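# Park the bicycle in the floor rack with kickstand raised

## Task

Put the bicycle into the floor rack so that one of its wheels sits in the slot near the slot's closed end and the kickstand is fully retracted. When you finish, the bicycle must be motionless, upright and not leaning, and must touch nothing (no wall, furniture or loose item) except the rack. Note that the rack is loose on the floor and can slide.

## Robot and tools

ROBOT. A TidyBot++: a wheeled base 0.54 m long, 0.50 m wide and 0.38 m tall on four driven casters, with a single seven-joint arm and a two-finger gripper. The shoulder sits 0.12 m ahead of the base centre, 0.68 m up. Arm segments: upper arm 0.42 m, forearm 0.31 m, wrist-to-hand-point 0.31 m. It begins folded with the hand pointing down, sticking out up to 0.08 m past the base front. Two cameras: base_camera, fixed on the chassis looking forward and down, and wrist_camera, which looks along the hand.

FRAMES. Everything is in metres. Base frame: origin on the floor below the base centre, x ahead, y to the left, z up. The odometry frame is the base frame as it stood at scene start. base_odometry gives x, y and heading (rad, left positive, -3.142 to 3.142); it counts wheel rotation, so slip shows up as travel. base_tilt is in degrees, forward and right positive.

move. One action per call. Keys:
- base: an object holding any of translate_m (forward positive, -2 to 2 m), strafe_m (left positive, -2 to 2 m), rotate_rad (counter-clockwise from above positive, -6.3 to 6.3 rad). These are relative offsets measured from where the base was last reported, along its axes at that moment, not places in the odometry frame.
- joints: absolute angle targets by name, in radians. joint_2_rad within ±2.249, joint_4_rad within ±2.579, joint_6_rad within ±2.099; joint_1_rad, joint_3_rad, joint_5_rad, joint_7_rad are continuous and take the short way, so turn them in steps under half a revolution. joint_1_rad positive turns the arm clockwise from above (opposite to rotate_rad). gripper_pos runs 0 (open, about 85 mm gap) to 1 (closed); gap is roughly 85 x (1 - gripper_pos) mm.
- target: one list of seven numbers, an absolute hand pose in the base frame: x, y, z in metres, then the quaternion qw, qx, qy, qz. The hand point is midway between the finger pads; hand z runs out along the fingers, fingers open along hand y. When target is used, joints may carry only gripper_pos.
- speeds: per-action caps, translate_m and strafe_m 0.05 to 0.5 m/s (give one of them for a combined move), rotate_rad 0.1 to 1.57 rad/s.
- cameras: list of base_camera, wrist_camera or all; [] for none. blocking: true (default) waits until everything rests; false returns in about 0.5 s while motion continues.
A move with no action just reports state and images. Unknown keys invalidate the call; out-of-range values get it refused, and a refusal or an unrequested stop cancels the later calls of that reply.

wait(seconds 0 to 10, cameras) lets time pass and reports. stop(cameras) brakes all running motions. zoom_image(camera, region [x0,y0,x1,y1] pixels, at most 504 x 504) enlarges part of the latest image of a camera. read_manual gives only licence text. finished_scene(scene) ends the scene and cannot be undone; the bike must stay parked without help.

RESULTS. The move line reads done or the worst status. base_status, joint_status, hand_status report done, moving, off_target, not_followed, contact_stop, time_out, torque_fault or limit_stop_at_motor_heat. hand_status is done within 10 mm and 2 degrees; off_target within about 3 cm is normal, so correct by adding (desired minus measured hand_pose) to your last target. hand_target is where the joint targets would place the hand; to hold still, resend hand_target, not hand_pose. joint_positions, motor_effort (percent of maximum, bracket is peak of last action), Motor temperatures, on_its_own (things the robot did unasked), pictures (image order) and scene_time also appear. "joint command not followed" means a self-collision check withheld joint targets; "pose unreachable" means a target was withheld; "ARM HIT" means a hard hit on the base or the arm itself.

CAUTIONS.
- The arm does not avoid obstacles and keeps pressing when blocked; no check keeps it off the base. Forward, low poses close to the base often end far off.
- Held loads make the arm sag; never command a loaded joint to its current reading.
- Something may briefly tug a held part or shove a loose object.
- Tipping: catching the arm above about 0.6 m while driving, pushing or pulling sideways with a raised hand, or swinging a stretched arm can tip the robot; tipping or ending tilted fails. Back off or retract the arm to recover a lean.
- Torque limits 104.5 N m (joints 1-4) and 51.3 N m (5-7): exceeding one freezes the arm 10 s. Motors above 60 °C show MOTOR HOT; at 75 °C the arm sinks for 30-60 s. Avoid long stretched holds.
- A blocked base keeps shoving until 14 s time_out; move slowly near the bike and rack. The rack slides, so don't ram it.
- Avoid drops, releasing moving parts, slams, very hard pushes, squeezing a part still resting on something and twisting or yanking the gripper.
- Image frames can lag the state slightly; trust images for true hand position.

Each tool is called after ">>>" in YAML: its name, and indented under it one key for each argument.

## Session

>>> move:
  joints: {"joint_1_rad": 0, "joint_2_rad": 0, "joint_3_rad": 3.14, "joint_4_rad": -1.7, "joint_5_rad": 0, "joint_6_rad": -1.0, "joint_7_rad": 7.85}

Scene clock: 2.10 s.
Motor temperatures (°C): [37 38 34 38 37 50 44]
move: done
base_odometry: x=+0.000 y=+0.000 heading=+0.000
base_tilt: forward=+0.0 right=+0.6
base_status: not commanded
joint_positions: joint_1_rad=+0.017 joint_2_rad=-0.024 joint_3_rad=+3.159 joint_4_rad=-1.708 joint_5_rad=-0.002 joint_6_rad=-0.946 joint_7_rad=+1.578 gripper_pos=+0.000
joint_status: all done
motor_effort: joint_1_rad=+0(1) joint_2_rad=-18(18) joint_3_rad=+0(1) joint_4_rad=+20(20) joint_5_rad=-2(4) joint_6_rad=+4(4) joint_7_rad=+1(2)
hand_pose: x=+0.5736 y=-0.0137 z=+0.7957 quat_wxyz=(+0.004, +0.967, -0.014, +0.253) (m; base frame)
hand_target: x=+0.5638 y=+0.0021 z=+0.7806 quat_wxyz=(-0.001, +0.976, -0.001, +0.219) (m; base frame)
hand_status: not commanded
pictures: base_camera, wrist_camera
camera_calibration:
wrist_camera: T_world_to_cam=[[-0.023678, -0.99944, 0.0236412, -0.0254079], [-0.891227, 0.0103884, -0.453439, 0.926805], [0.45294, -0.0318062, -0.890974, 0.590458], [0, 0, 0, 1]] pos_world=[0.55795, -0.0162415, 0.946933]

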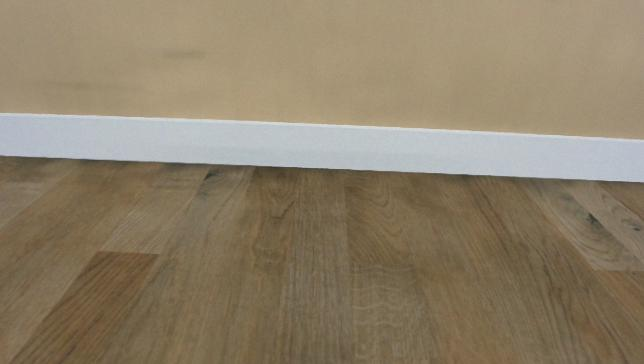

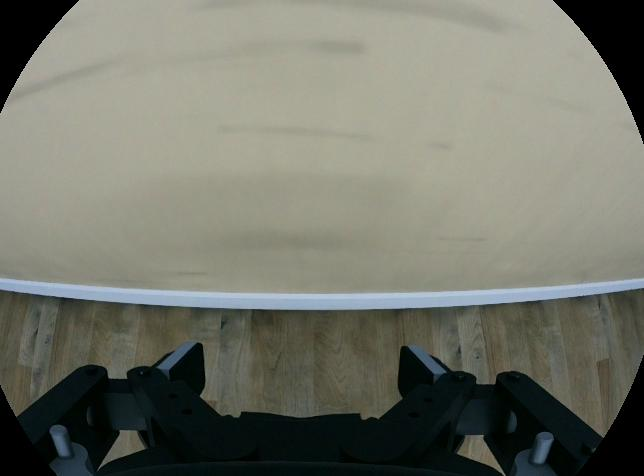

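>>> move:
  joints: {"joint_1_rad": 0, "joint_2_rad": -0.3, "joint_3_rad": 3.14, "joint_4_rad": -2.1, "joint_5_rad": 0, "joint_6_rad": -0.5}
  cameras: []

>>> move:
  base: {"rotate_rad": 1.0}

>>> move:
  base: {"rotate_rad": 1.0}

>>> move:
  base: {"rotate_rad": 1.1}

Scene clock: 4.20 s.
Motor temperatures (°C): [37 38 34 38 37 50 44]
move: done
base_odometry: x=+0.000 y=+0.000 heading=+0.000
base_tilt: forward=+0.0 right=+0.6
base_status: not commanded
joint_positions: joint_1_rad=+0.017 joint_2_rad=-0.277 joint_3_rad=+3.159 joint_4_rad=-2.086 joint_5_rad=-0.002 joint_6_rad=-0.547 joint_7_rad=+1.578 gripper_pos=+0.000
joint_status: all done
motor_effort: joint_1_rad=+0(1) joint_2_rad=-9(20) joint_3_rad=+0(2) joint_4_rad=+21(21) joint_5_rad=-1(2) joint_6_rad=+6(7) joint_7_rad=+1(1)
hand_pose: x=+0.5298 y=-0.0126 z=+0.7924 quat_wxyz=(+0.005, +0.924, -0.014, +0.383) (m; base frame)
hand_target: x=+0.5329 y=+0.0020 z=+0.8049 quat_wxyz=(-0.001, +0.913, -0.001, +0.408) (m; base frame)
hand_status: not commanded
pictures: none
No camera images: "cameras" was empty.

Scene clock: 6.07 s.
Motor temperatures (°C): [37 38 34 38 37 50 44]
move: done
base_odometry: x=+0.000 y=+0.000 heading=+1.000
base_tilt: forward=-0.1 right=+0.6
base_status: done
joint_positions: joint_1_rad=+0.008 joint_2_rad=-0.277 joint_3_rad=+3.149 joint_4_rad=-2.086 joint_5_rad=-0.002 joint_6_rad=-0.542 joint_7_rad=+1.578 gripper_pos=+0.000
joint_status: not commanded
motor_effort: joint_1_rad=+0(1) joint_2_rad=-9(10) joint_3_rad=+0(2) joint_4_rad=+20(21) joint_5_rad=-1(3) joint_6_rad=+6(6) joint_7_rad=+1(1)
hand_pose: x=+0.5308 y=-0.0049 z=+0.7933 quat_wxyz=(+0.003, +0.923, -0.005, +0.385) (m; base frame)
hand_target: x=+0.5329 y=+0.0020 z=+0.8049 quat_wxyz=(-0.001, +0.913, -0.001, +0.408) (m; base frame)
hand_status: not commanded
pictures: base_camera, wrist_camera
camera_calibration:
wrist_camera: T_world_to_cam=[[-0.0127087, -0.999629, 0.0241093, -0.0236957], [-0.732508, -0.00710511, -0.680721, 0.983447], [0.68064, -0.0263113, -0.732146, 0.361144], [0, 0, 0, 1]] pos_world=[0.474272, -0.0071972, 0.934435]

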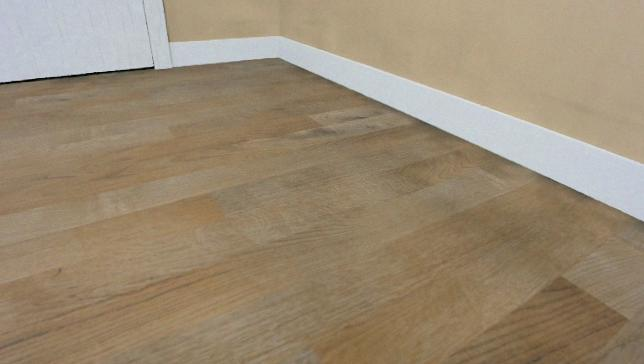

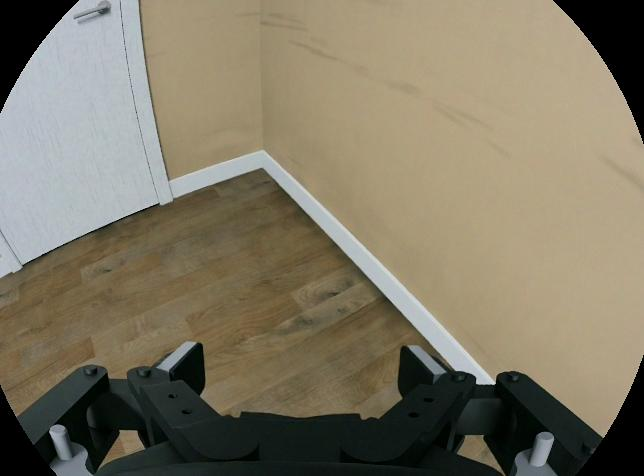

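Scene clock: 7.93 s.
Motor temperatures (°C): [37 38 34 38 37 50 44]
move: done
base_odometry: x=+0.000 y=+0.000 heading=+1.999
base_tilt: forward=+0.0 right=+0.6
base_status: done
joint_positions: joint_1_rad=+0.005 joint_2_rad=-0.277 joint_3_rad=+3.145 joint_4_rad=-2.086 joint_5_rad=-0.002 joint_6_rad=-0.542 joint_7_rad=+1.578 gripper_pos=+0.000
joint_status: not commanded
motor_effort: joint_1_rad=+0(2) joint_2_rad=-9(10) joint_3_rad=+0(2) joint_4_rad=+20(21) joint_5_rad=-1(3) joint_6_rad=+6(6) joint_7_rad=+1(1)
hand_pose: x=+0.5309 y=-0.0021 z=+0.7934 quat_wxyz=(+0.002, +0.923, -0.002, +0.385) (m; base frame)
hand_target: x=+0.5329 y=+0.0020 z=+0.8049 quat_wxyz=(-0.001, +0.913, -0.001, +0.408) (m; base frame)
hand_status: not commanded
pictures: base_camera, wrist_camera
camera_calibration:
wrist_camera: T_world_to_cam=[[-0.00622148, -0.999665, 0.0251055, -0.0251441], [-0.732116, -0.0125478, -0.681065, 0.983636], [0.681152, -0.0226174, -0.731793, 0.360674], [0, 0, 0, 1]] pos_world=[0.474305, -0.00463572, 0.934489]

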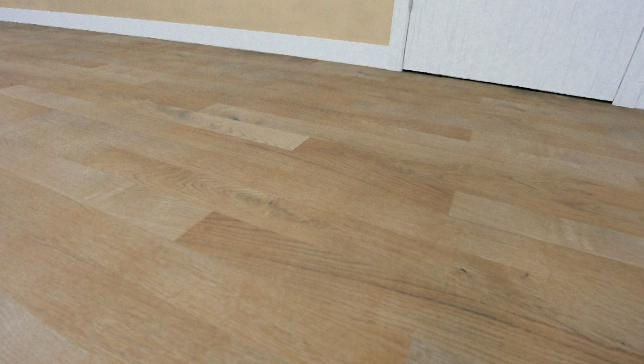

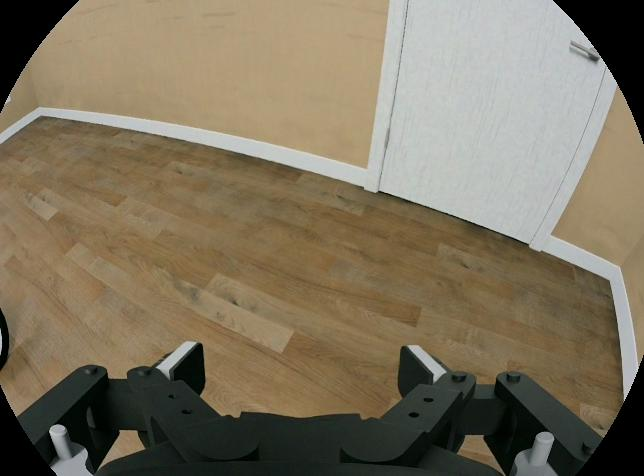

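Scene clock: 9.90 s.
Motor temperatures (°C): [37 38 34 39 37 50 44]
move: done
base_odometry: x=+0.000 y=+0.000 heading=+3.099
base_tilt: forward=+0.0 right=+0.6
base_status: done
joint_positions: joint_1_rad=+0.004 joint_2_rad=-0.277 joint_3_rad=+3.143 joint_4_rad=-2.086 joint_5_rad=-0.002 joint_6_rad=-0.541 joint_7_rad=+1.578 gripper_pos=+0.000
joint_status: not commanded
motor_effort: joint_1_rad=+0(2) joint_2_rad=-9(10) joint_3_rad=+0(2) joint_4_rad=+20(21) joint_5_rad=-2(3) joint_6_rad=+6(6) joint_7_rad=+0(1)
hand_pose: x=+0.5310 y=-0.0005 z=+0.7935 quat_wxyz=(+0.001, +0.923, +0.000, +0.385) (m; base frame)
hand_target: x=+0.5329 y=+0.0020 z=+0.8049 quat_wxyz=(-0.001, +0.913, -0.001, +0.408) (m; base frame)
hand_status: not commanded
pictures: base_camera, wrist_camera
camera_calibration:
wrist_camera: T_world_to_cam=[[-0.00255148, -0.999667, 0.0256763, -0.0259679], [-0.731795, -0.0156324, -0.681345, 0.983804], [0.68152, -0.0205282, -0.731512, 0.3603], [0, 0, 0, 1]] pos_world=[0.474325, -0.00318364, 0.93454]

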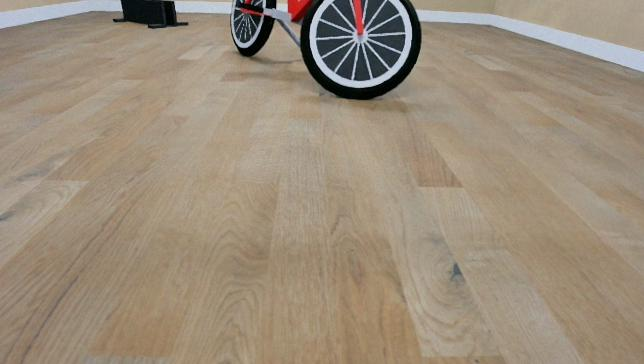

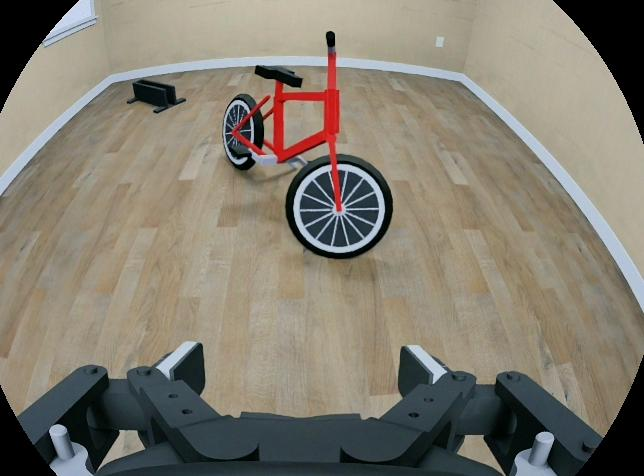

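>>> zoom_image:
  camera: "wrist_camera"
  region: [100, 60, 400, 270]

>>> zoom_image:
  camera: "base_camera"
  region: [90, 0, 430, 110]

Scaled by 1.680.

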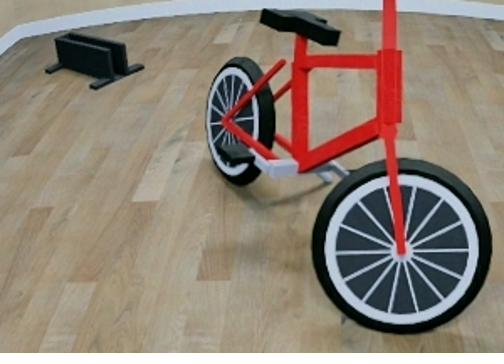

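Scaled by 1.482.

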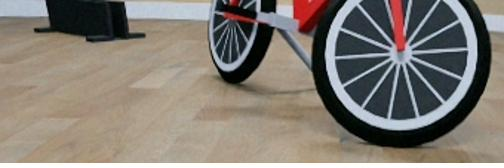

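>>> move:
  base: {"translate_m": 1.4, "strafe_m": 1.15}

>>> zoom_image:
  camera: "wrist_camera"
  region: [180, 60, 480, 270]

Scene clock: 16.77 s.
Motor temperatures (°C): [37 38 34 39 37 51 44]
move: done
base_odometry: x=-1.448 y=-1.089 heading=+3.099
base_tilt: forward=+0.0 right=+0.6
base_status: done
joint_positions: joint_1_rad=+0.004 joint_2_rad=-0.286 joint_3_rad=+3.143 joint_4_rad=-2.088 joint_5_rad=-0.002 joint_6_rad=-0.540 joint_7_rad=+1.578 gripper_pos=+0.000
joint_status: not commanded
motor_effort: joint_1_rad=+0(1) joint_2_rad=-9(12) joint_3_rad=+0(2) joint_4_rad=+20(21) joint_5_rad=-2(2) joint_6_rad=+6(7) joint_7_rad=+1(1)
hand_pose: x=+0.5293 y=-0.0004 z=+0.7962 quat_wxyz=(+0.001, +0.921, +0.000, +0.389) (m; base frame)
hand_target: x=+0.5329 y=+0.0020 z=+0.8049 quat_wxyz=(-0.001, +0.913, -0.001, +0.408) (m; base frame)
hand_status: not commanded
pictures: base_camera, wrist_camera
camera_calibration:
wrist_camera: T_world_to_cam=[[-0.00261535, -0.999666, 0.0257086, -0.0259665], [-0.726318, -0.0157721, -0.687178, 0.986238], [0.687354, -0.0204698, -0.726034, 0.35599], [0, 0, 0, 1]] pos_world=[0.471563, -0.00311578, 0.936849]

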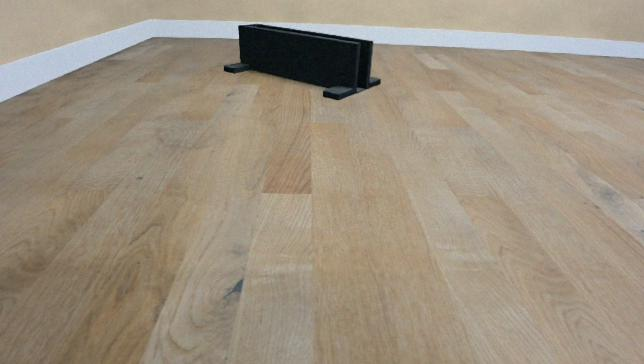

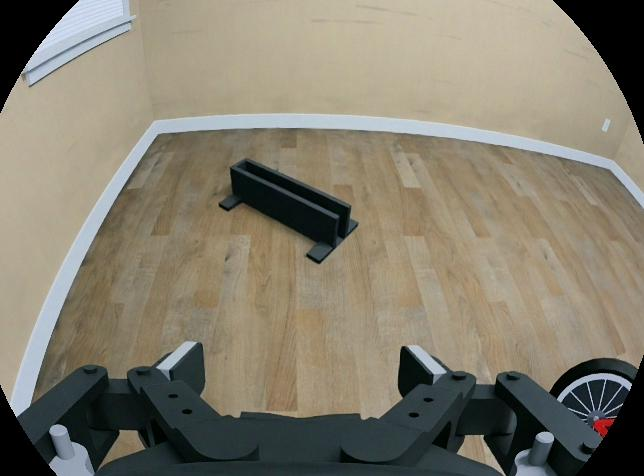

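Scaled by 1.680.

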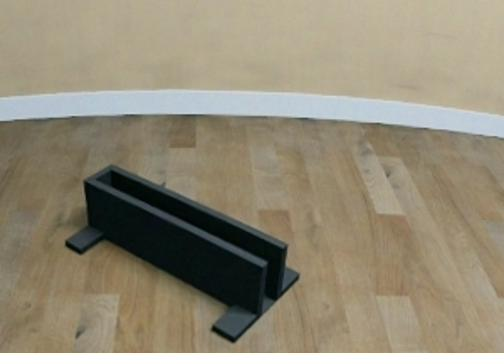

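>>> move:

Scene clock: 17.73 s.
Motor temperatures (°C): [37 38 34 39 37 51 44]
base_odometry: x=-1.448 y=-1.089 heading=+3.099
base_tilt: forward=+0.0 right=+0.6
base_status: done
joint_positions: joint_1_rad=+0.004 joint_2_rad=-0.286 joint_3_rad=+3.143 joint_4_rad=-2.088 joint_5_rad=-0.002 joint_6_rad=-0.540 joint_7_rad=+1.578 gripper_pos=+0.000
joint_status: not commanded
motor_effort: joint_1_rad=+0(1) joint_2_rad=-8(12) joint_3_rad=+0(2) joint_4_rad=+21(21) joint_5_rad=-1(2) joint_6_rad=+6(7) joint_7_rad=+0(1)
hand_pose: x=+0.5293 y=-0.0004 z=+0.7962 quat_wxyz=(+0.001, +0.921, +0.000, +0.389) (m; base frame)
hand_target: x=+0.5329 y=+0.0020 z=+0.8049 quat_wxyz=(-0.001, +0.913, -0.001, +0.408) (m; base frame)
hand_status: not commanded
pictures: base_camera, wrist_camera
camera_calibration:
wrist_camera: T_world_to_cam=[[-0.00261535, -0.999666, 0.0257086, -0.0259665], [-0.726318, -0.0157721, -0.687178, 0.986238], [0.687354, -0.0204698, -0.726034, 0.35599], [0, 0, 0, 1]] pos_world=[0.471563, -0.00311578, 0.936849]

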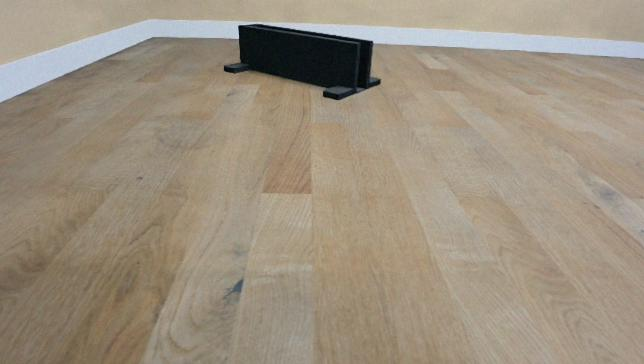

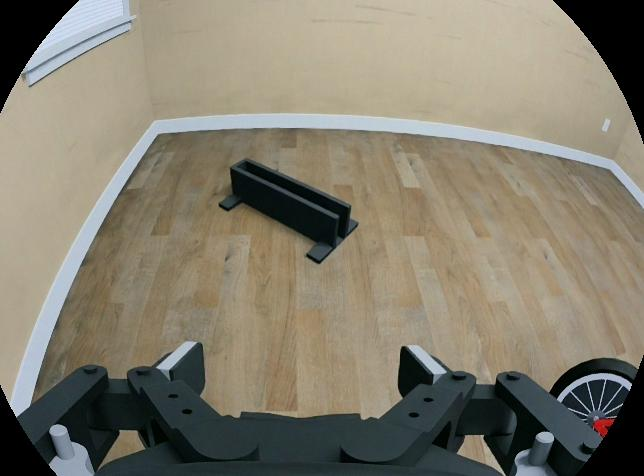

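>>> move:
  base: {"translate_m": 0.85, "strafe_m": 0.05}
  joints: {"joint_2_rad": 0.0, "joint_4_rad": -1.8, "joint_6_rad": -1.3, "joint_7_rad": 2.51, "gripper_pos": 0.3}

Scene clock: 21.93 s.
Motor temperatures (°C): [37 38 34 39 37 51 44]
move: done
base_odometry: x=-2.299 y=-1.104 heading=+3.100
base_tilt: forward=+0.0 right=+0.6
base_status: done
joint_positions: joint_1_rad=+0.004 joint_2_rad=-0.014 joint_3_rad=+3.143 joint_4_rad=-1.806 joint_5_rad=-0.002 joint_6_rad=-1.249 joint_7_rad=+2.463 gripper_pos=+0.300
joint_status: all done
motor_effort: joint_1_rad=+0(1) joint_2_rad=-16(18) joint_3_rad=+0(1) joint_4_rad=+17(22) joint_5_rad=-2(2) joint_6_rad=+1(7) joint_7_rad=+1(1)
hand_pose: x=+0.4509 y=+0.0003 z=+0.7237 quat_wxyz=(+0.021, +0.902, +0.429, +0.045) (m; base frame)
hand_target: x=+0.4381 y=+0.0019 z=+0.7201 quat_wxyz=(+0.009, +0.891, +0.453, +0.019) (m; base frame)
hand_status: not commanded
pictures: base_camera, wrist_camera
camera_calibration:
wrist_camera: T_world_to_cam=[[0.778862, -0.620023, 0.0945796, -0.425881], [-0.621034, -0.783477, -0.0219216, 0.350721], [0.0876928, -0.0416632, -0.995276, 0.822465], [0, 0, 0, 1]] pos_world=[0.477388, 0.0449926, 0.866548]

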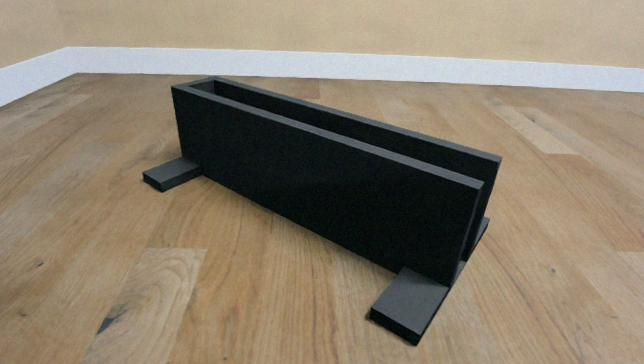

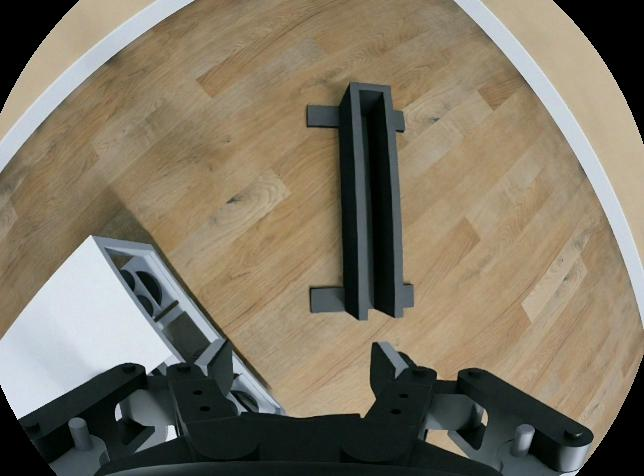

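>>> move:
  target: [0.67, 0.035, 0.32, 0, 0.8988, 0.4384, 0]
  joints: {"gripper_pos": 0.3}
  cameras: ["wrist_camera"]

>>> move:
  target: [0.67, 0.035, 0.25, 0, 0.8988, 0.4384, 0]
  cameras: ["wrist_camera"]

Scene clock: 24.53 s.
Motor temperatures (°C): [37 38 34 39 37 51 44]
move: off_target
base_odometry: x=-2.299 y=-1.104 heading=+3.100
base_tilt: forward=+0.0 right=+0.6
base_status: not commanded
joint_positions: joint_1_rad=+0.018 joint_2_rad=+1.062 joint_3_rad=+2.989 joint_4_rad=-1.457 joint_5_rad=+0.187 joint_6_rad=-0.694 joint_7_rad=+2.275 gripper_pos=+0.300
joint_status: all done
motor_effort: joint_1_rad=+0(1) joint_2_rad=-42(44) joint_3_rad=-3(3) joint_4_rad=+9(18) joint_5_rad=-2(2) joint_6_rad=-1(1) joint_7_rad=+1(1)
hand_pose: x=+0.6494 y=+0.0424 z=+0.3254 quat_wxyz=(-0.018, +0.897, +0.441, -0.024) (m; base frame)
hand_target: x=+0.6700 y=+0.0350 z=+0.3200 quat_wxyz=(+0.000, +0.899, +0.438, +0.000) (m; base frame)
hand_status: off_target (0.023 m and 3.4 deg from the pose sent, 0.461 m and 5.8 deg at the start)
pictures: wrist_camera
camera_calibration:
wrist_camera: T_world_to_cam=[[0.799803, -0.599188, -0.035915, -0.488717], [-0.596232, -0.799931, 0.0679553, 0.453609], [-0.0694475, -0.0329372, -0.997042, 0.512699], [0, 0, 0, 1]] pos_world=[0.696939, 0.0869094, 0.462805]

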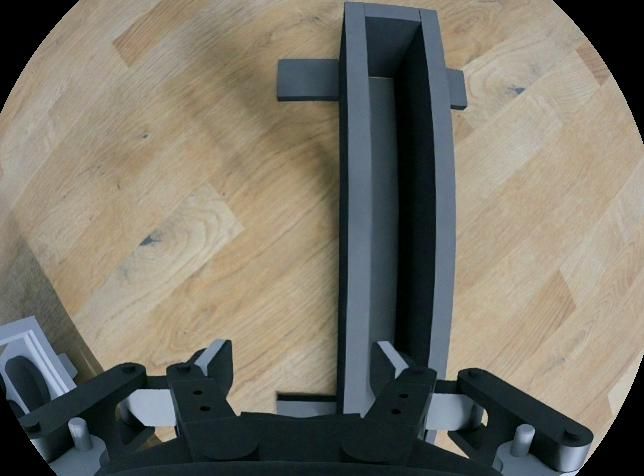

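Scene clock: 25.87 s.
Motor temperatures (°C): [37 38 34 39 37 51 44]
move: off_target
base_odometry: x=-2.299 y=-1.104 heading=+3.100
base_tilt: forward=+0.0 right=+0.6
base_status: not commanded
joint_positions: joint_1_rad=+0.018 joint_2_rad=+1.213 joint_3_rad=+2.989 joint_4_rad=-1.408 joint_5_rad=+0.221 joint_6_rad=-0.597 joint_7_rad=+2.251 gripper_pos=+0.300
joint_status: not commanded
motor_effort: joint_1_rad=+0(1) joint_2_rad=-44(47) joint_3_rad=-4(4) joint_4_rad=+8(10) joint_5_rad=-3(3) joint_6_rad=-1(1) joint_7_rad=+1(1)
hand_pose: x=+0.6489 y=+0.0442 z=+0.2510 quat_wxyz=(-0.021, +0.898, +0.438, -0.024) (m; base frame)
hand_target: x=+0.6700 y=+0.0350 z=+0.2500 quat_wxyz=(+0.000, +0.899, +0.438, +0.000) (m; base frame)
hand_status: off_target (0.023 m and 3.7 deg from the pose sent, 0.079 m and 3.4 deg at the start)
pictures: wrist_camera
camera_calibration:
wrist_camera: T_world_to_cam=[[0.79637, -0.603335, -0.042217, -0.485964], [-0.600444, -0.797064, 0.0644609, 0.463318], [-0.0725411, -0.0259858, -0.997027, 0.440163], [0, 0, 0, 1]] pos_world=[0.697133, 0.0875333, 0.388472]

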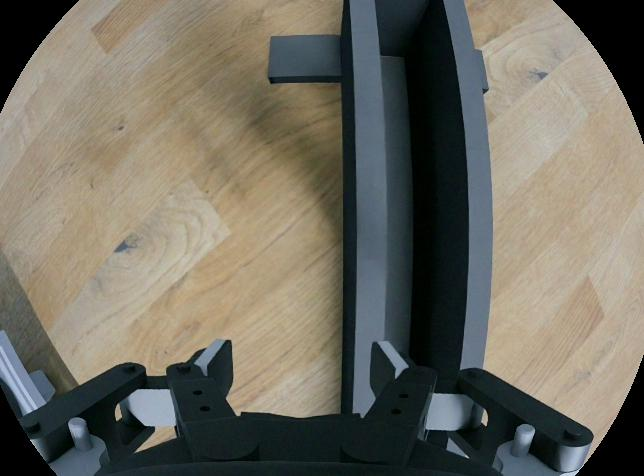

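>>> move:
  target: [0.71, 0.015, 0.22, 0, 0.8988, 0.4384, 0]
  cameras: ["wrist_camera"]

Scene clock: 27.20 s.
Motor temperatures (°C): [37 38 34 39 37 51 44]
move: off_target
base_odometry: x=-2.299 y=-1.104 heading=+3.100
base_tilt: forward=+0.0 right=+0.6
base_status: not commanded
joint_positions: joint_1_rad=+0.039 joint_2_rad=+1.311 joint_3_rad=+2.989 joint_4_rad=-1.203 joint_5_rad=+0.221 joint_6_rad=-0.597 joint_7_rad=+2.254 gripper_pos=+0.300
joint_status: not commanded
motor_effort: joint_1_rad=+0(1) joint_2_rad=-47(48) joint_3_rad=-3(4) joint_4_rad=+10(10) joint_5_rad=-1(2) joint_6_rad=+1(1) joint_7_rad=+1(1)
hand_pose: x=+0.7237 y=+0.0308 z=+0.2295 quat_wxyz=(-0.002, +0.908, +0.417, +0.025) (m; base frame)
hand_target: x=+0.7100 y=+0.0150 z=+0.2200 quat_wxyz=(+0.000, +0.899, +0.438, +0.000) (m; base frame)
hand_status: off_target (0.023 m and 3.9 deg from the pose sent, 0.074 m and 3.7 deg at the start)
pictures: wrist_camera
camera_calibration:
wrist_camera: T_world_to_cam=[[0.767315, -0.640283, 0.0355702, -0.55018], [-0.640527, -0.767915, -0.00555136, 0.543051], [0.0308693, -0.018524, -0.999352, 0.349355], [0, 0, 0, 1]] pos_world=[0.759216, 0.0712179, 0.371713]

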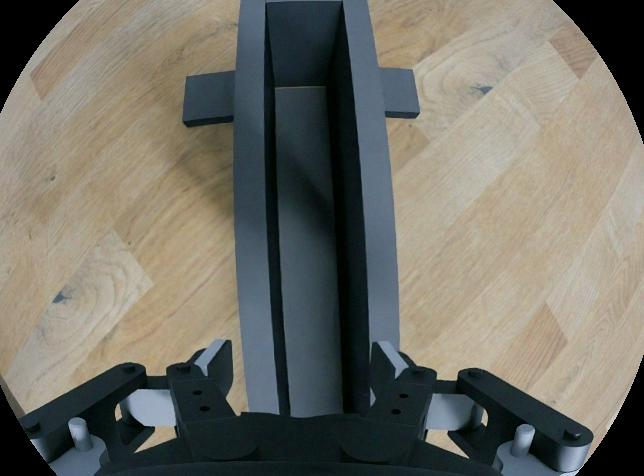

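>>> move:
  target: [0.685, 0.024, 0.2, 0, 0.8988, 0.4384, 0]
  cameras: ["wrist_camera"]

Scene clock: 28.23 s.
Motor temperatures (°C): [37 38 34 39 37 51 44]
move: off_target
base_odometry: x=-2.299 y=-1.104 heading=+3.100
base_tilt: forward=+0.0 right=+0.6
base_status: not commanded
joint_positions: joint_1_rad=+0.039 joint_2_rad=+1.326 joint_3_rad=+2.989 joint_4_rad=-1.276 joint_5_rad=+0.229 joint_6_rad=-0.574 joint_7_rad=+2.254 gripper_pos=+0.300
joint_status: not commanded
motor_effort: joint_1_rad=+0(0) joint_2_rad=-45(48) joint_3_rad=-4(4) joint_4_rad=+9(10) joint_5_rad=-1(2) joint_6_rad=+0(1) joint_7_rad=+1(1)
hand_pose: x=+0.6827 y=+0.0329 z=+0.2084 quat_wxyz=(-0.015, +0.905, +0.425, -0.004) (m; base frame)
hand_target: x=+0.6850 y=+0.0240 z=+0.2000 quat_wxyz=(+0.000, +0.899, +0.438, +0.000) (m; base frame)
hand_status: off_target (0.012 m and 2.5 deg from the pose sent, 0.049 m and 3.9 deg at the start)
pictures: wrist_camera
camera_calibration:
wrist_camera: T_world_to_cam=[[0.778692, -0.627268, -0.0131687, -0.514668], [-0.62661, -0.778589, 0.0340523, 0.500894], [-0.0316129, -0.0182647, -0.999333, 0.372138], [0, 0, 0, 1]] pos_world=[0.726397, 0.0739526, 0.348056]

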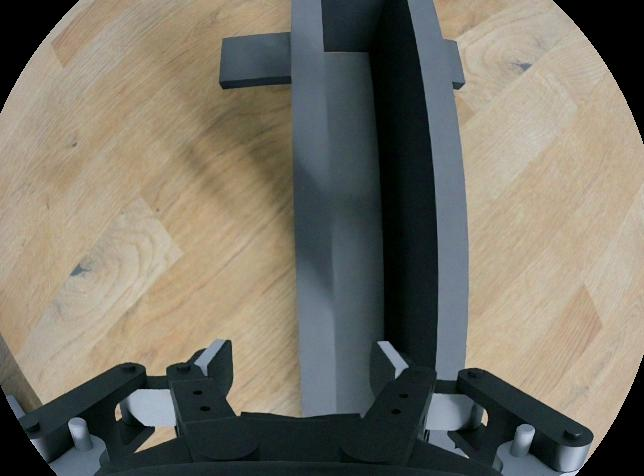

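>>> move:
  target: [0.692, 0.018, 0.16, 0, 0.8988, 0.4384, 0]
  cameras: ["wrist_camera"]

Scene clock: 30.17 s.
Motor temperatures (°C): [37 38 34 39 37 51 44]
move: off_target
base_odometry: x=-2.299 y=-1.104 heading=+3.100
base_tilt: forward=+0.0 right=+0.6
base_status: not commanded
joint_positions: joint_1_rad=+0.039 joint_2_rad=+1.424 joint_3_rad=+2.989 joint_4_rad=-1.196 joint_5_rad=+0.229 joint_6_rad=-0.574 joint_7_rad=+2.254 gripper_pos=+0.300
joint_status: not commanded
motor_effort: joint_1_rad=+0(1) joint_2_rad=-46(49) joint_3_rad=-3(4) joint_4_rad=+8(9) joint_5_rad=-1(2) joint_6_rad=+0(1) joint_7_rad=+1(1)
hand_pose: x=+0.6809 y=+0.0325 z=+0.1653 quat_wxyz=(-0.021, +0.908, +0.419, -0.011) (m; base frame)
hand_target: x=+0.6920 y=+0.0180 z=+0.1600 quat_wxyz=(+0.000, +0.899, +0.438, +0.000) (m; base frame)
hand_status: off_target (0.019 m and 3.6 deg from the pose sent, 0.051 m and 2.5 deg at the start)
pictures: wrist_camera
camera_calibration:
wrist_camera: T_world_to_cam=[[0.770715, -0.636507, -0.0292877, -0.505668], [-0.635206, -0.77113, 0.0432527, 0.505021], [-0.0501152, -0.0147318, -0.998635, 0.341387], [0, 0, 0, 1]] pos_world=[0.727627, 0.0726048, 0.304268]

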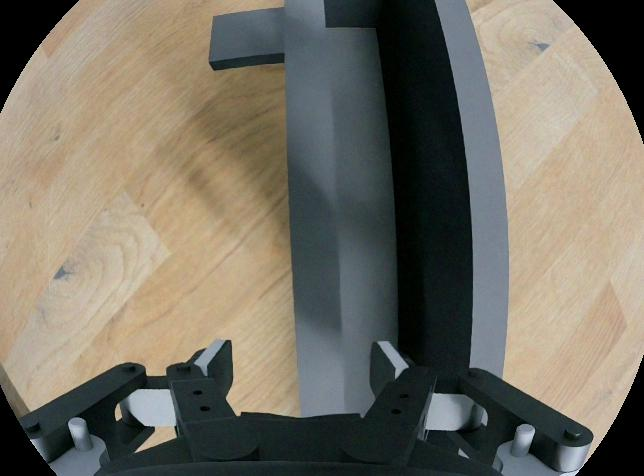

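>>> move:
  base: {"translate_m": 0.006, "strafe_m": -0.005}
  cameras: ["wrist_camera"]

>>> move:
  target: [0.692, 0.018, 0.125, 0, 0.8988, 0.4384, 0]
  cameras: ["wrist_camera"]

Scene clock: 30.87 s.
Motor temperatures (°C): [37 38 34 39 37 51 44]
move: done
base_odometry: x=-2.305 y=-1.099 heading=+3.100
base_tilt: forward=+0.0 right=+0.6
base_status: done
joint_positions: joint_1_rad=+0.041 joint_2_rad=+1.424 joint_3_rad=+2.989 joint_4_rad=-1.193 joint_5_rad=+0.229 joint_6_rad=-0.574 joint_7_rad=+2.254 gripper_pos=+0.300
joint_status: not commanded
motor_effort: joint_1_rad=+0(3) joint_2_rad=-46(47) joint_3_rad=-3(4) joint_4_rad=+8(9) joint_5_rad=-2(3) joint_6_rad=+0(1) joint_7_rad=+1(1)
hand_pose: x=+0.6823 y=+0.0309 z=+0.1656 quat_wxyz=(-0.020, +0.908, +0.418, -0.010) (m; base frame)
hand_target: x=+0.6920 y=+0.0180 z=+0.1600 quat_wxyz=(+0.000, +0.899, +0.438, +0.000) (m; base frame)
hand_status: not commanded
pictures: wrist_camera
camera_calibration:
wrist_camera: T_world_to_cam=[[0.768997, -0.638668, -0.0273319, -0.506874], [-0.637466, -0.76934, 0.0418648, 0.506449], [-0.0477653, -0.0147707, -0.998749, 0.340162], [0, 0, 0, 1]] pos_world=[0.728876, 0.0709317, 0.30468]

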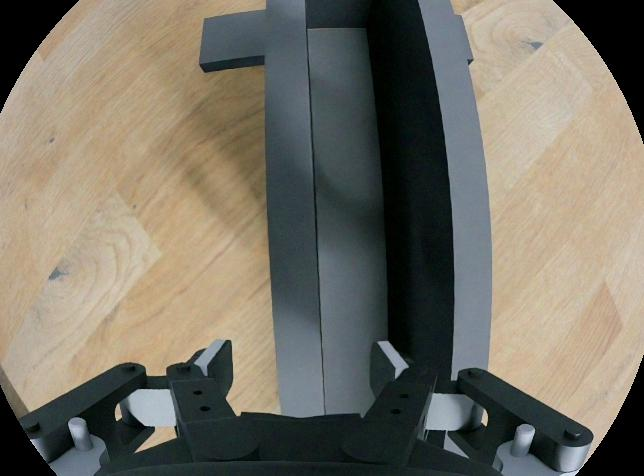

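Scene clock: 31.80 s.
Motor temperatures (°C): [37 38 34 39 37 51 44]
move: off_target
base_odometry: x=-2.305 y=-1.099 heading=+3.100
base_tilt: forward=+0.0 right=+0.6
base_status: not commanded
joint_positions: joint_1_rad=+0.041 joint_2_rad=+1.501 joint_3_rad=+2.989 joint_4_rad=-1.130 joint_5_rad=+0.229 joint_6_rad=-0.568 joint_7_rad=+2.254 gripper_pos=+0.300
joint_status: not commanded
motor_effort: joint_1_rad=+0(1) joint_2_rad=-46(49) joint_3_rad=-4(4) joint_4_rad=+8(9) joint_5_rad=-1(2) joint_6_rad=+0(1) joint_7_rad=+0(1)
hand_pose: x=+0.6802 y=+0.0307 z=+0.1315 quat_wxyz=(-0.023, +0.910, +0.413, -0.013) (m; base frame)
hand_target: x=+0.6920 y=+0.0180 z=+0.1250 quat_wxyz=(+0.000, +0.899, +0.438, +0.000) (m; base frame)
hand_status: off_target (0.019 m and 4.4 deg from the pose sent, 0.044 m and 3.6 deg at the start)
pictures: wrist_camera
camera_calibration:
wrist_camera: T_world_to_cam=[[0.762444, -0.6461, -0.0351243, -0.500606], [-0.644644, -0.763165, 0.0448716, 0.5106], [-0.0557971, -0.0115694, -0.998375, 0.311335], [0, 0, 0, 1]] pos_world=[0.728211, 0.0698331, 0.270335]

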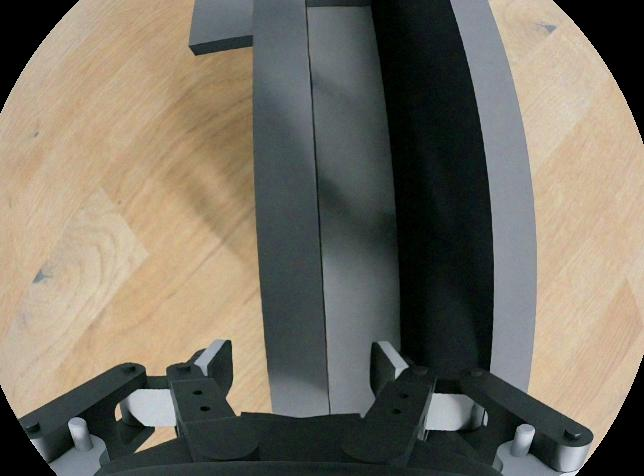

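Plate centre ≈301. Close.

>>> move:
  joints: {"gripper_pos": 1.0}
  cameras: ["wrist_camera"]

>>> move:
  target: [0.692, 0.018, 0.2, 0, 0.8988, 0.4384, 0]
  cameras: ["wrist_camera"]

Scene clock: 32.83 s.
Motor temperatures (°C): [37 39 34 39 37 51 44]
move: off_target
base_odometry: x=-2.305 y=-1.099 heading=+3.100
base_tilt: forward=+0.0 right=+0.6
base_status: not commanded
joint_positions: joint_1_rad=+0.036 joint_2_rad=+1.500 joint_3_rad=+2.989 joint_4_rad=-1.130 joint_5_rad=+0.247 joint_6_rad=-0.567 joint_7_rad=+2.254 gripper_pos=+0.798
joint_status: gripper_pos off_target (ended at +0.798, target +1.000)
motor_effort: joint_1_rad=+3(4) joint_2_rad=-43(46) joint_3_rad=-2(5) joint_4_rad=+9(11) joint_5_rad=-2(6) joint_6_rad=+0(3) joint_7_rad=+0(2)
hand_pose: x=+0.6810 y=+0.0307 z=+0.1319 quat_wxyz=(-0.018, +0.906, +0.423, -0.014) (m; base frame)
hand_target: x=+0.6920 y=+0.0180 z=+0.1250 quat_wxyz=(+0.000, +0.899, +0.438, +0.000) (m; base frame)
hand_status: not commanded
pictures: wrist_camera
camera_calibration:
wrist_camera: T_world_to_cam=[[0.776465, -0.62958, -0.0270189, -0.512277], [-0.62798, -0.776631, 0.0498529, 0.499545], [-0.0523701, -0.0217417, -0.998391, 0.309772], [0, 0, 0, 1]] pos_world=[0.727692, 0.0721781, 0.270529]

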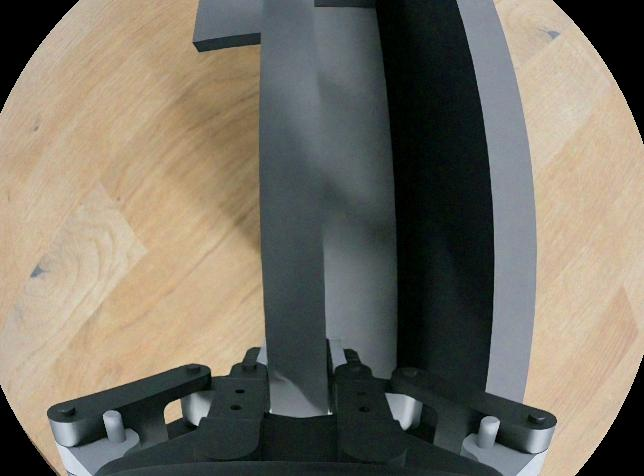

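Scene clock: 33.93 s.
Motor temperatures (°C): [37 39 34 39 37 51 44]
move: off_target
base_odometry: x=-2.305 y=-1.099 heading=+3.100
base_tilt: forward=+0.0 right=+0.6
base_status: not commanded
joint_positions: joint_1_rad=+0.040 joint_2_rad=+1.432 joint_3_rad=+2.991 joint_4_rad=-1.253 joint_5_rad=+0.247 joint_6_rad=-0.557 joint_7_rad=+2.254 gripper_pos=+0.800
joint_status: not commanded
motor_effort: joint_1_rad=-1(3) joint_2_rad=-56(57) joint_3_rad=-5(5) joint_4_rad=+10(10) joint_5_rad=-2(5) joint_6_rad=-1(4) joint_7_rad=+1(1)
hand_pose: x=+0.6486 y=+0.0306 z=+0.1529 quat_wxyz=(-0.027, +0.902, +0.429, -0.034) (m; base frame)
hand_target: x=+0.6920 y=+0.0180 z=+0.2000 quat_wxyz=(+0.000, +0.899, +0.438, +0.000) (m; base frame)
hand_status: off_target (0.065 m and 5.1 deg from the pose sent, 0.070 m and 3.2 deg at the start)
pictures: wrist_camera
camera_calibration:
wrist_camera: T_world_to_cam=[[0.783304, -0.618606, -0.0613304, -0.486187], [-0.614217, -0.785376, 0.0769462, 0.465238], [-0.0957668, -0.0226021, -0.995147, 0.356698], [0, 0, 0, 1]] pos_world=[0.70075, 0.0726915, 0.28935]

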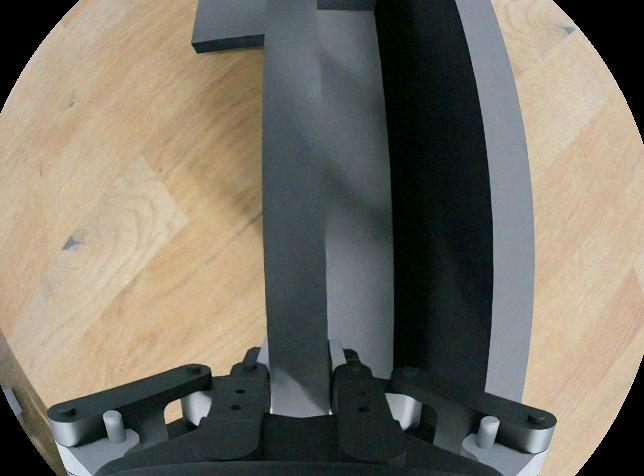

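>>> move:
  target: [0.7, 0.01, 0.22, 0, 0.999, 0.0436, 0]
  base: {"translate_m": -1.9, "strafe_m": -0.2}
  speeds: {"translate_m": 0.35}

>>> move:
  target: [0.7, 0.0, 0.24, 0, 0.9239, -0.3827, 0]

Scene clock: 40.70 s.
Motor temperatures (°C): [37 40 34 39 37 51 44]
move: off_target
base_odometry: x=-0.398 y=-0.977 heading=+3.100
base_tilt: forward=+0.0 right=+0.6
base_status: done
joint_positions: joint_1_rad=-0.003 joint_2_rad=+1.398 joint_3_rad=+3.128 joint_4_rad=-1.265 joint_5_rad=+0.060 joint_6_rad=-0.559 joint_7_rad=+1.688 gripper_pos=+0.800
joint_status: not commanded
motor_effort: joint_1_rad=+0(3) joint_2_rad=-58(60) joint_3_rad=-1(5) joint_4_rad=+11(14) joint_5_rad=-1(3) joint_6_rad=+1(2) joint_7_rad=+1(2)
hand_pose: x=+0.6533 y=+0.0014 z=+0.1650 quat_wxyz=(+0.006, +0.995, +0.087, -0.041) (m; base frame)
hand_target: x=+0.7000 y=+0.0100 z=+0.2200 quat_wxyz=(+0.000, +0.999, +0.044, +0.000) (m; base frame)
hand_status: off_target (0.073 m and 6.9 deg from the pose sent, 0.087 m and 46.1 deg at the start)
pictures: base_camera, wrist_camera
camera_calibration:
wrist_camera: T_world_to_cam=[[0.190384, -0.981494, 0.0205915, -0.132887], [-0.974738, -0.186495, 0.122904, 0.671441], [-0.11679, -0.0434703, -0.992205, 0.38182], [0, 0, 0, 1]] pos_world=[0.724371, 0.0113903, 0.299057]

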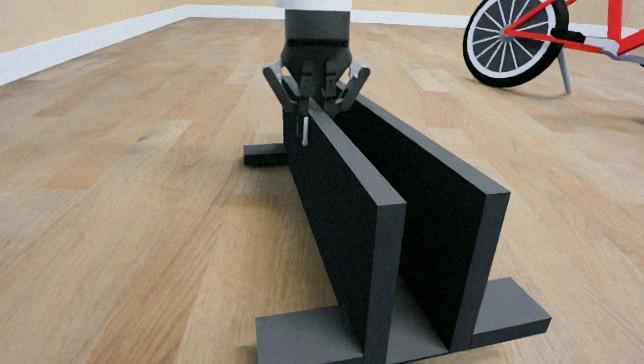

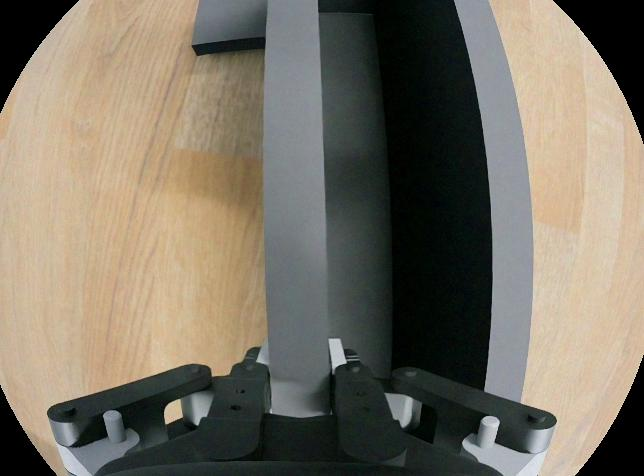

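Scene clock: 42.23 s.
Motor temperatures (°C): [37 40 34 39 37 51 44]
move: off_target
base_odometry: x=-0.398 y=-0.977 heading=+3.100
base_tilt: forward=+0.0 right=+0.6
base_status: not commanded
joint_positions: joint_1_rad=-0.069 joint_2_rad=+1.358 joint_3_rad=+3.284 joint_4_rad=-1.278 joint_5_rad=-0.215 joint_6_rad=-0.577 joint_7_rad=+1.024 gripper_pos=+0.800
joint_status: not commanded
motor_effort: joint_1_rad=+0(2) joint_2_rad=-57(59) joint_3_rad=+3(4) joint_4_rad=+11(12) joint_5_rad=+0(2) joint_6_rad=+0(1) joint_7_rad=+0(1)
hand_pose: x=+0.6659 y=-0.0103 z=+0.1859 quat_wxyz=(+0.021, +0.940, -0.341, -0.023) (m; base frame)
hand_target: x=+0.7000 y=+0.0000 z=+0.2400 quat_wxyz=(+0.000, +0.924, -0.383, +0.000) (m; base frame)
hand_status: off_target (0.065 m and 6.2 deg from the pose sent, 0.088 m and 55.2 deg at the start)
pictures: base_camera, wrist_camera
camera_calibration:
wrist_camera: T_world_to_cam=[[-0.627086, -0.775534, 0.0728683, 0.389587], [-0.772438, 0.631187, 0.0703022, 0.562397], [-0.100515, -0.0122007, -0.994861, 0.393527], [0, 0, 0, 1]] pos_world=[0.718277, -0.048039, 0.323578]

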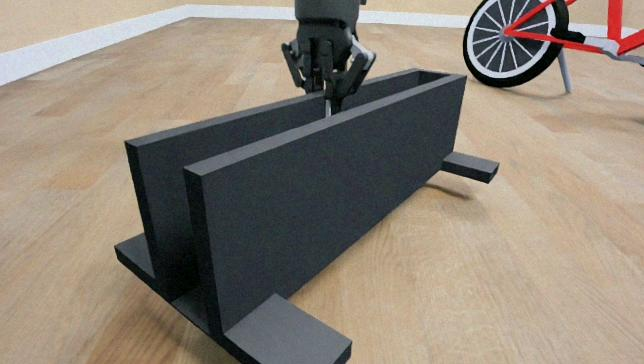

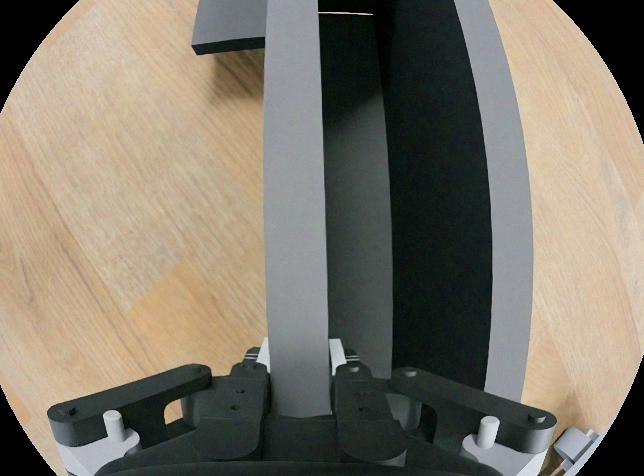

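>>> move:
  base: {"translate_m": -0.26, "strafe_m": -0.24, "rotate_rad": -0.873}
  speeds: {"translate_m": 0.3, "rotate_rad": 0.7}
  target: [0.7, 0.0, 0.24, 0, 0.7071, -0.7071, 0]

Scene clock: 45.10 s.
Motor temperatures (°C): [37 40 34 39 37 51 44]
move: off_target
base_odometry: x=-0.129 y=-0.748 heading=+2.228
base_tilt: forward=+0.0 right=+0.6
base_status: done
joint_positions: joint_1_rad=-0.160 joint_2_rad=+1.352 joint_3_rad=+3.429 joint_4_rad=-1.283 joint_5_rad=-0.444 joint_6_rad=-0.609 joint_7_rad=+0.377 gripper_pos=+0.800
joint_status: not commanded
motor_effort: joint_1_rad=+0(12) joint_2_rad=-56(58) joint_3_rad=+6(11) joint_4_rad=+10(11) joint_5_rad=+0(3) joint_6_rad=-1(3) joint_7_rad=+1(1)
hand_pose: x=+0.6738 y=-0.0057 z=+0.1958 quat_wxyz=(+0.027, +0.737, -0.675, -0.003) (m; base frame)
hand_target: x=+0.7000 y=+0.0000 z=+0.2400 quat_wxyz=(+0.000, +0.707, -0.707, +0.000) (m; base frame)
hand_status: off_target (0.052 m and 6.0 deg from the pose sent, 0.065 m and 50.2 deg at the start)
pictures: base_camera, wrist_camera
camera_calibration:
wrist_camera: T_world_to_cam=[[-0.992841, -0.101573, 0.0628434, 0.649683], [-0.101176, 0.994823, 0.00947296, 0.126613], [-0.0634803, 0.00304687, -0.997978, 0.379932], [0, 0, 0, 1]] pos_world=[0.681961, -0.0611252, 0.337136]

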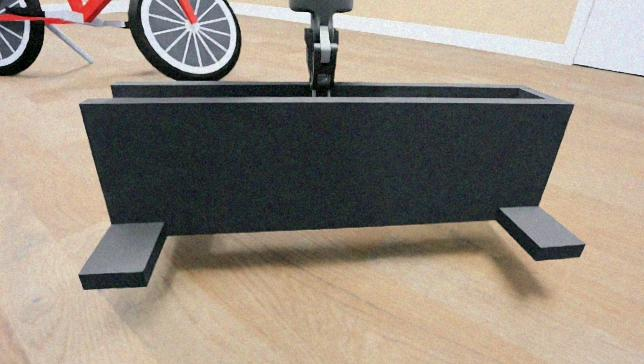

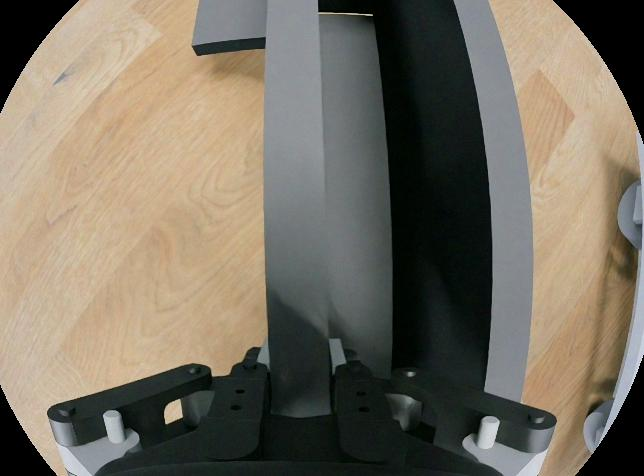

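>>> move:
  base: {"translate_m": 0.847, "strafe_m": -0.259}
  speeds: {"translate_m": 0.3}

Scene clock: 49.33 s.
Motor temperatures (°C): [37 41 34 39 37 51 44]
move: done
base_odometry: x=-0.441 y=+0.081 heading=+2.227
base_tilt: forward=+0.0 right=+0.6
base_status: done
joint_positions: joint_1_rad=-0.159 joint_2_rad=+1.352 joint_3_rad=+3.429 joint_4_rad=-1.285 joint_5_rad=-0.444 joint_6_rad=-0.614 joint_7_rad=+0.376 gripper_pos=+0.800
joint_status: not commanded
motor_effort: joint_1_rad=+0(2) joint_2_rad=-56(58) joint_3_rad=+6(8) joint_4_rad=+10(12) joint_5_rad=+0(2) joint_6_rad=-2(3) joint_7_rad=+1(1)
hand_pose: x=+0.6713 y=-0.0057 z=+0.1957 quat_wxyz=(+0.029, +0.737, -0.676, -0.006) (m; base frame)
hand_target: x=+0.7000 y=+0.0000 z=+0.2400 quat_wxyz=(+0.000, +0.707, -0.707, +0.000) (m; base frame)
hand_status: not commanded
pictures: base_camera, wrist_camera
camera_calibration:
wrist_camera: T_world_to_cam=[[-0.992614, -0.0996731, 0.069161, 0.645824], [-0.099118, 0.99501, 0.0114215, 0.124572], [-0.0699543, 0.00448201, -0.99754, 0.383982], [0, 0, 0, 1]] pos_world=[0.680262, -0.0613005, 0.336949]

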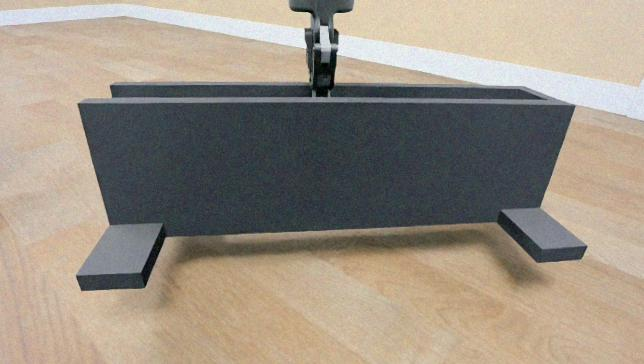

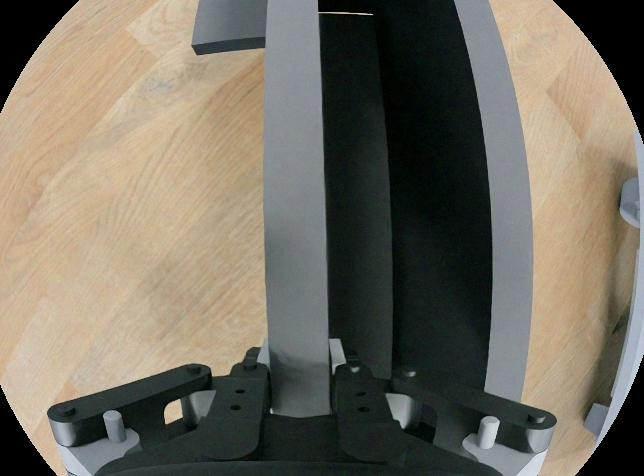

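>>> move:
  target: [0.695, 0.0, 0.18, 0, 0.7071, -0.7071, 0]
  cameras: ["base_camera"]

>>> move:
  target: [0.685, 0.0, 0.135, 0, 0.7071, -0.7071, 0]
  cameras: ["base_camera"]

Scene clock: 50.77 s.
Motor temperatures (°C): [37 41 34 39 37 50 44]
move: off_target
base_odometry: x=-0.441 y=+0.081 heading=+2.227
base_tilt: forward=+0.0 right=+0.6
base_status: not commanded
joint_positions: joint_1_rad=-0.158 joint_2_rad=+1.448 joint_3_rad=+3.428 joint_4_rad=-1.235 joint_5_rad=-0.463 joint_6_rad=-0.610 joint_7_rad=+0.376 gripper_pos=+0.800
joint_status: not commanded
motor_effort: joint_1_rad=+0(1) joint_2_rad=-55(59) joint_3_rad=+6(7) joint_4_rad=+8(10) joint_5_rad=+0(1) joint_6_rad=-2(3) joint_7_rad=+0(1)
hand_pose: x=+0.6535 y=-0.0056 z=+0.1500 quat_wxyz=(+0.043, +0.735, -0.676, -0.021) (m; base frame)
hand_target: x=+0.6950 y=+0.0000 z=+0.1800 quat_wxyz=(+0.000, +0.707, -0.707, +0.000) (m; base frame)
hand_status: off_target (0.051 m and 7.3 deg from the pose sent, 0.029 m and 6.0 deg at the start)
pictures: base_camera

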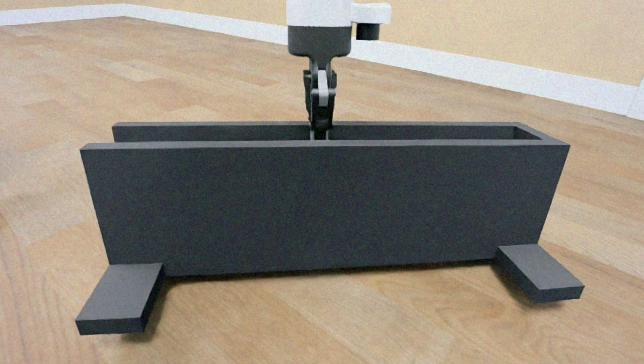

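Scene clock: 51.77 s.
Motor temperatures (°C): [37 41 34 39 37 50 44]
move: off_target
base_odometry: x=-0.441 y=+0.081 heading=+2.227
base_tilt: forward=+0.0 right=+0.6
base_status: not commanded
joint_positions: joint_1_rad=-0.156 joint_2_rad=+1.470 joint_3_rad=+3.426 joint_4_rad=-1.216 joint_5_rad=-0.480 joint_6_rad=-0.593 joint_7_rad=+0.376 gripper_pos=+0.801
joint_status: not commanded
motor_effort: joint_1_rad=+0(1) joint_2_rad=-43(55) joint_3_rad=+4(6) joint_4_rad=+11(13) joint_5_rad=-2(3) joint_6_rad=+4(6) joint_7_rad=+0(1)
hand_pose: x=+0.6584 y=-0.0041 z=+0.1399 quat_wxyz=(+0.036, +0.732, -0.680, -0.016) (m; base frame)
hand_target: x=+0.6850 y=+0.0000 z=+0.1350 quat_wxyz=(+0.000, +0.707, -0.707, +0.000) (m; base frame)
hand_status: off_target (0.027 m and 6.2 deg from the pose sent, 0.035 m and 7.3 deg at the start)
pictures: base_camera

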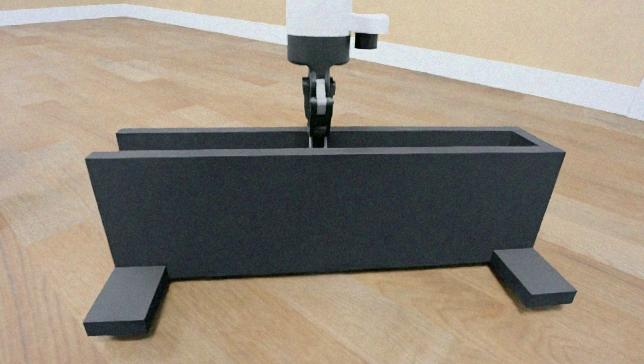

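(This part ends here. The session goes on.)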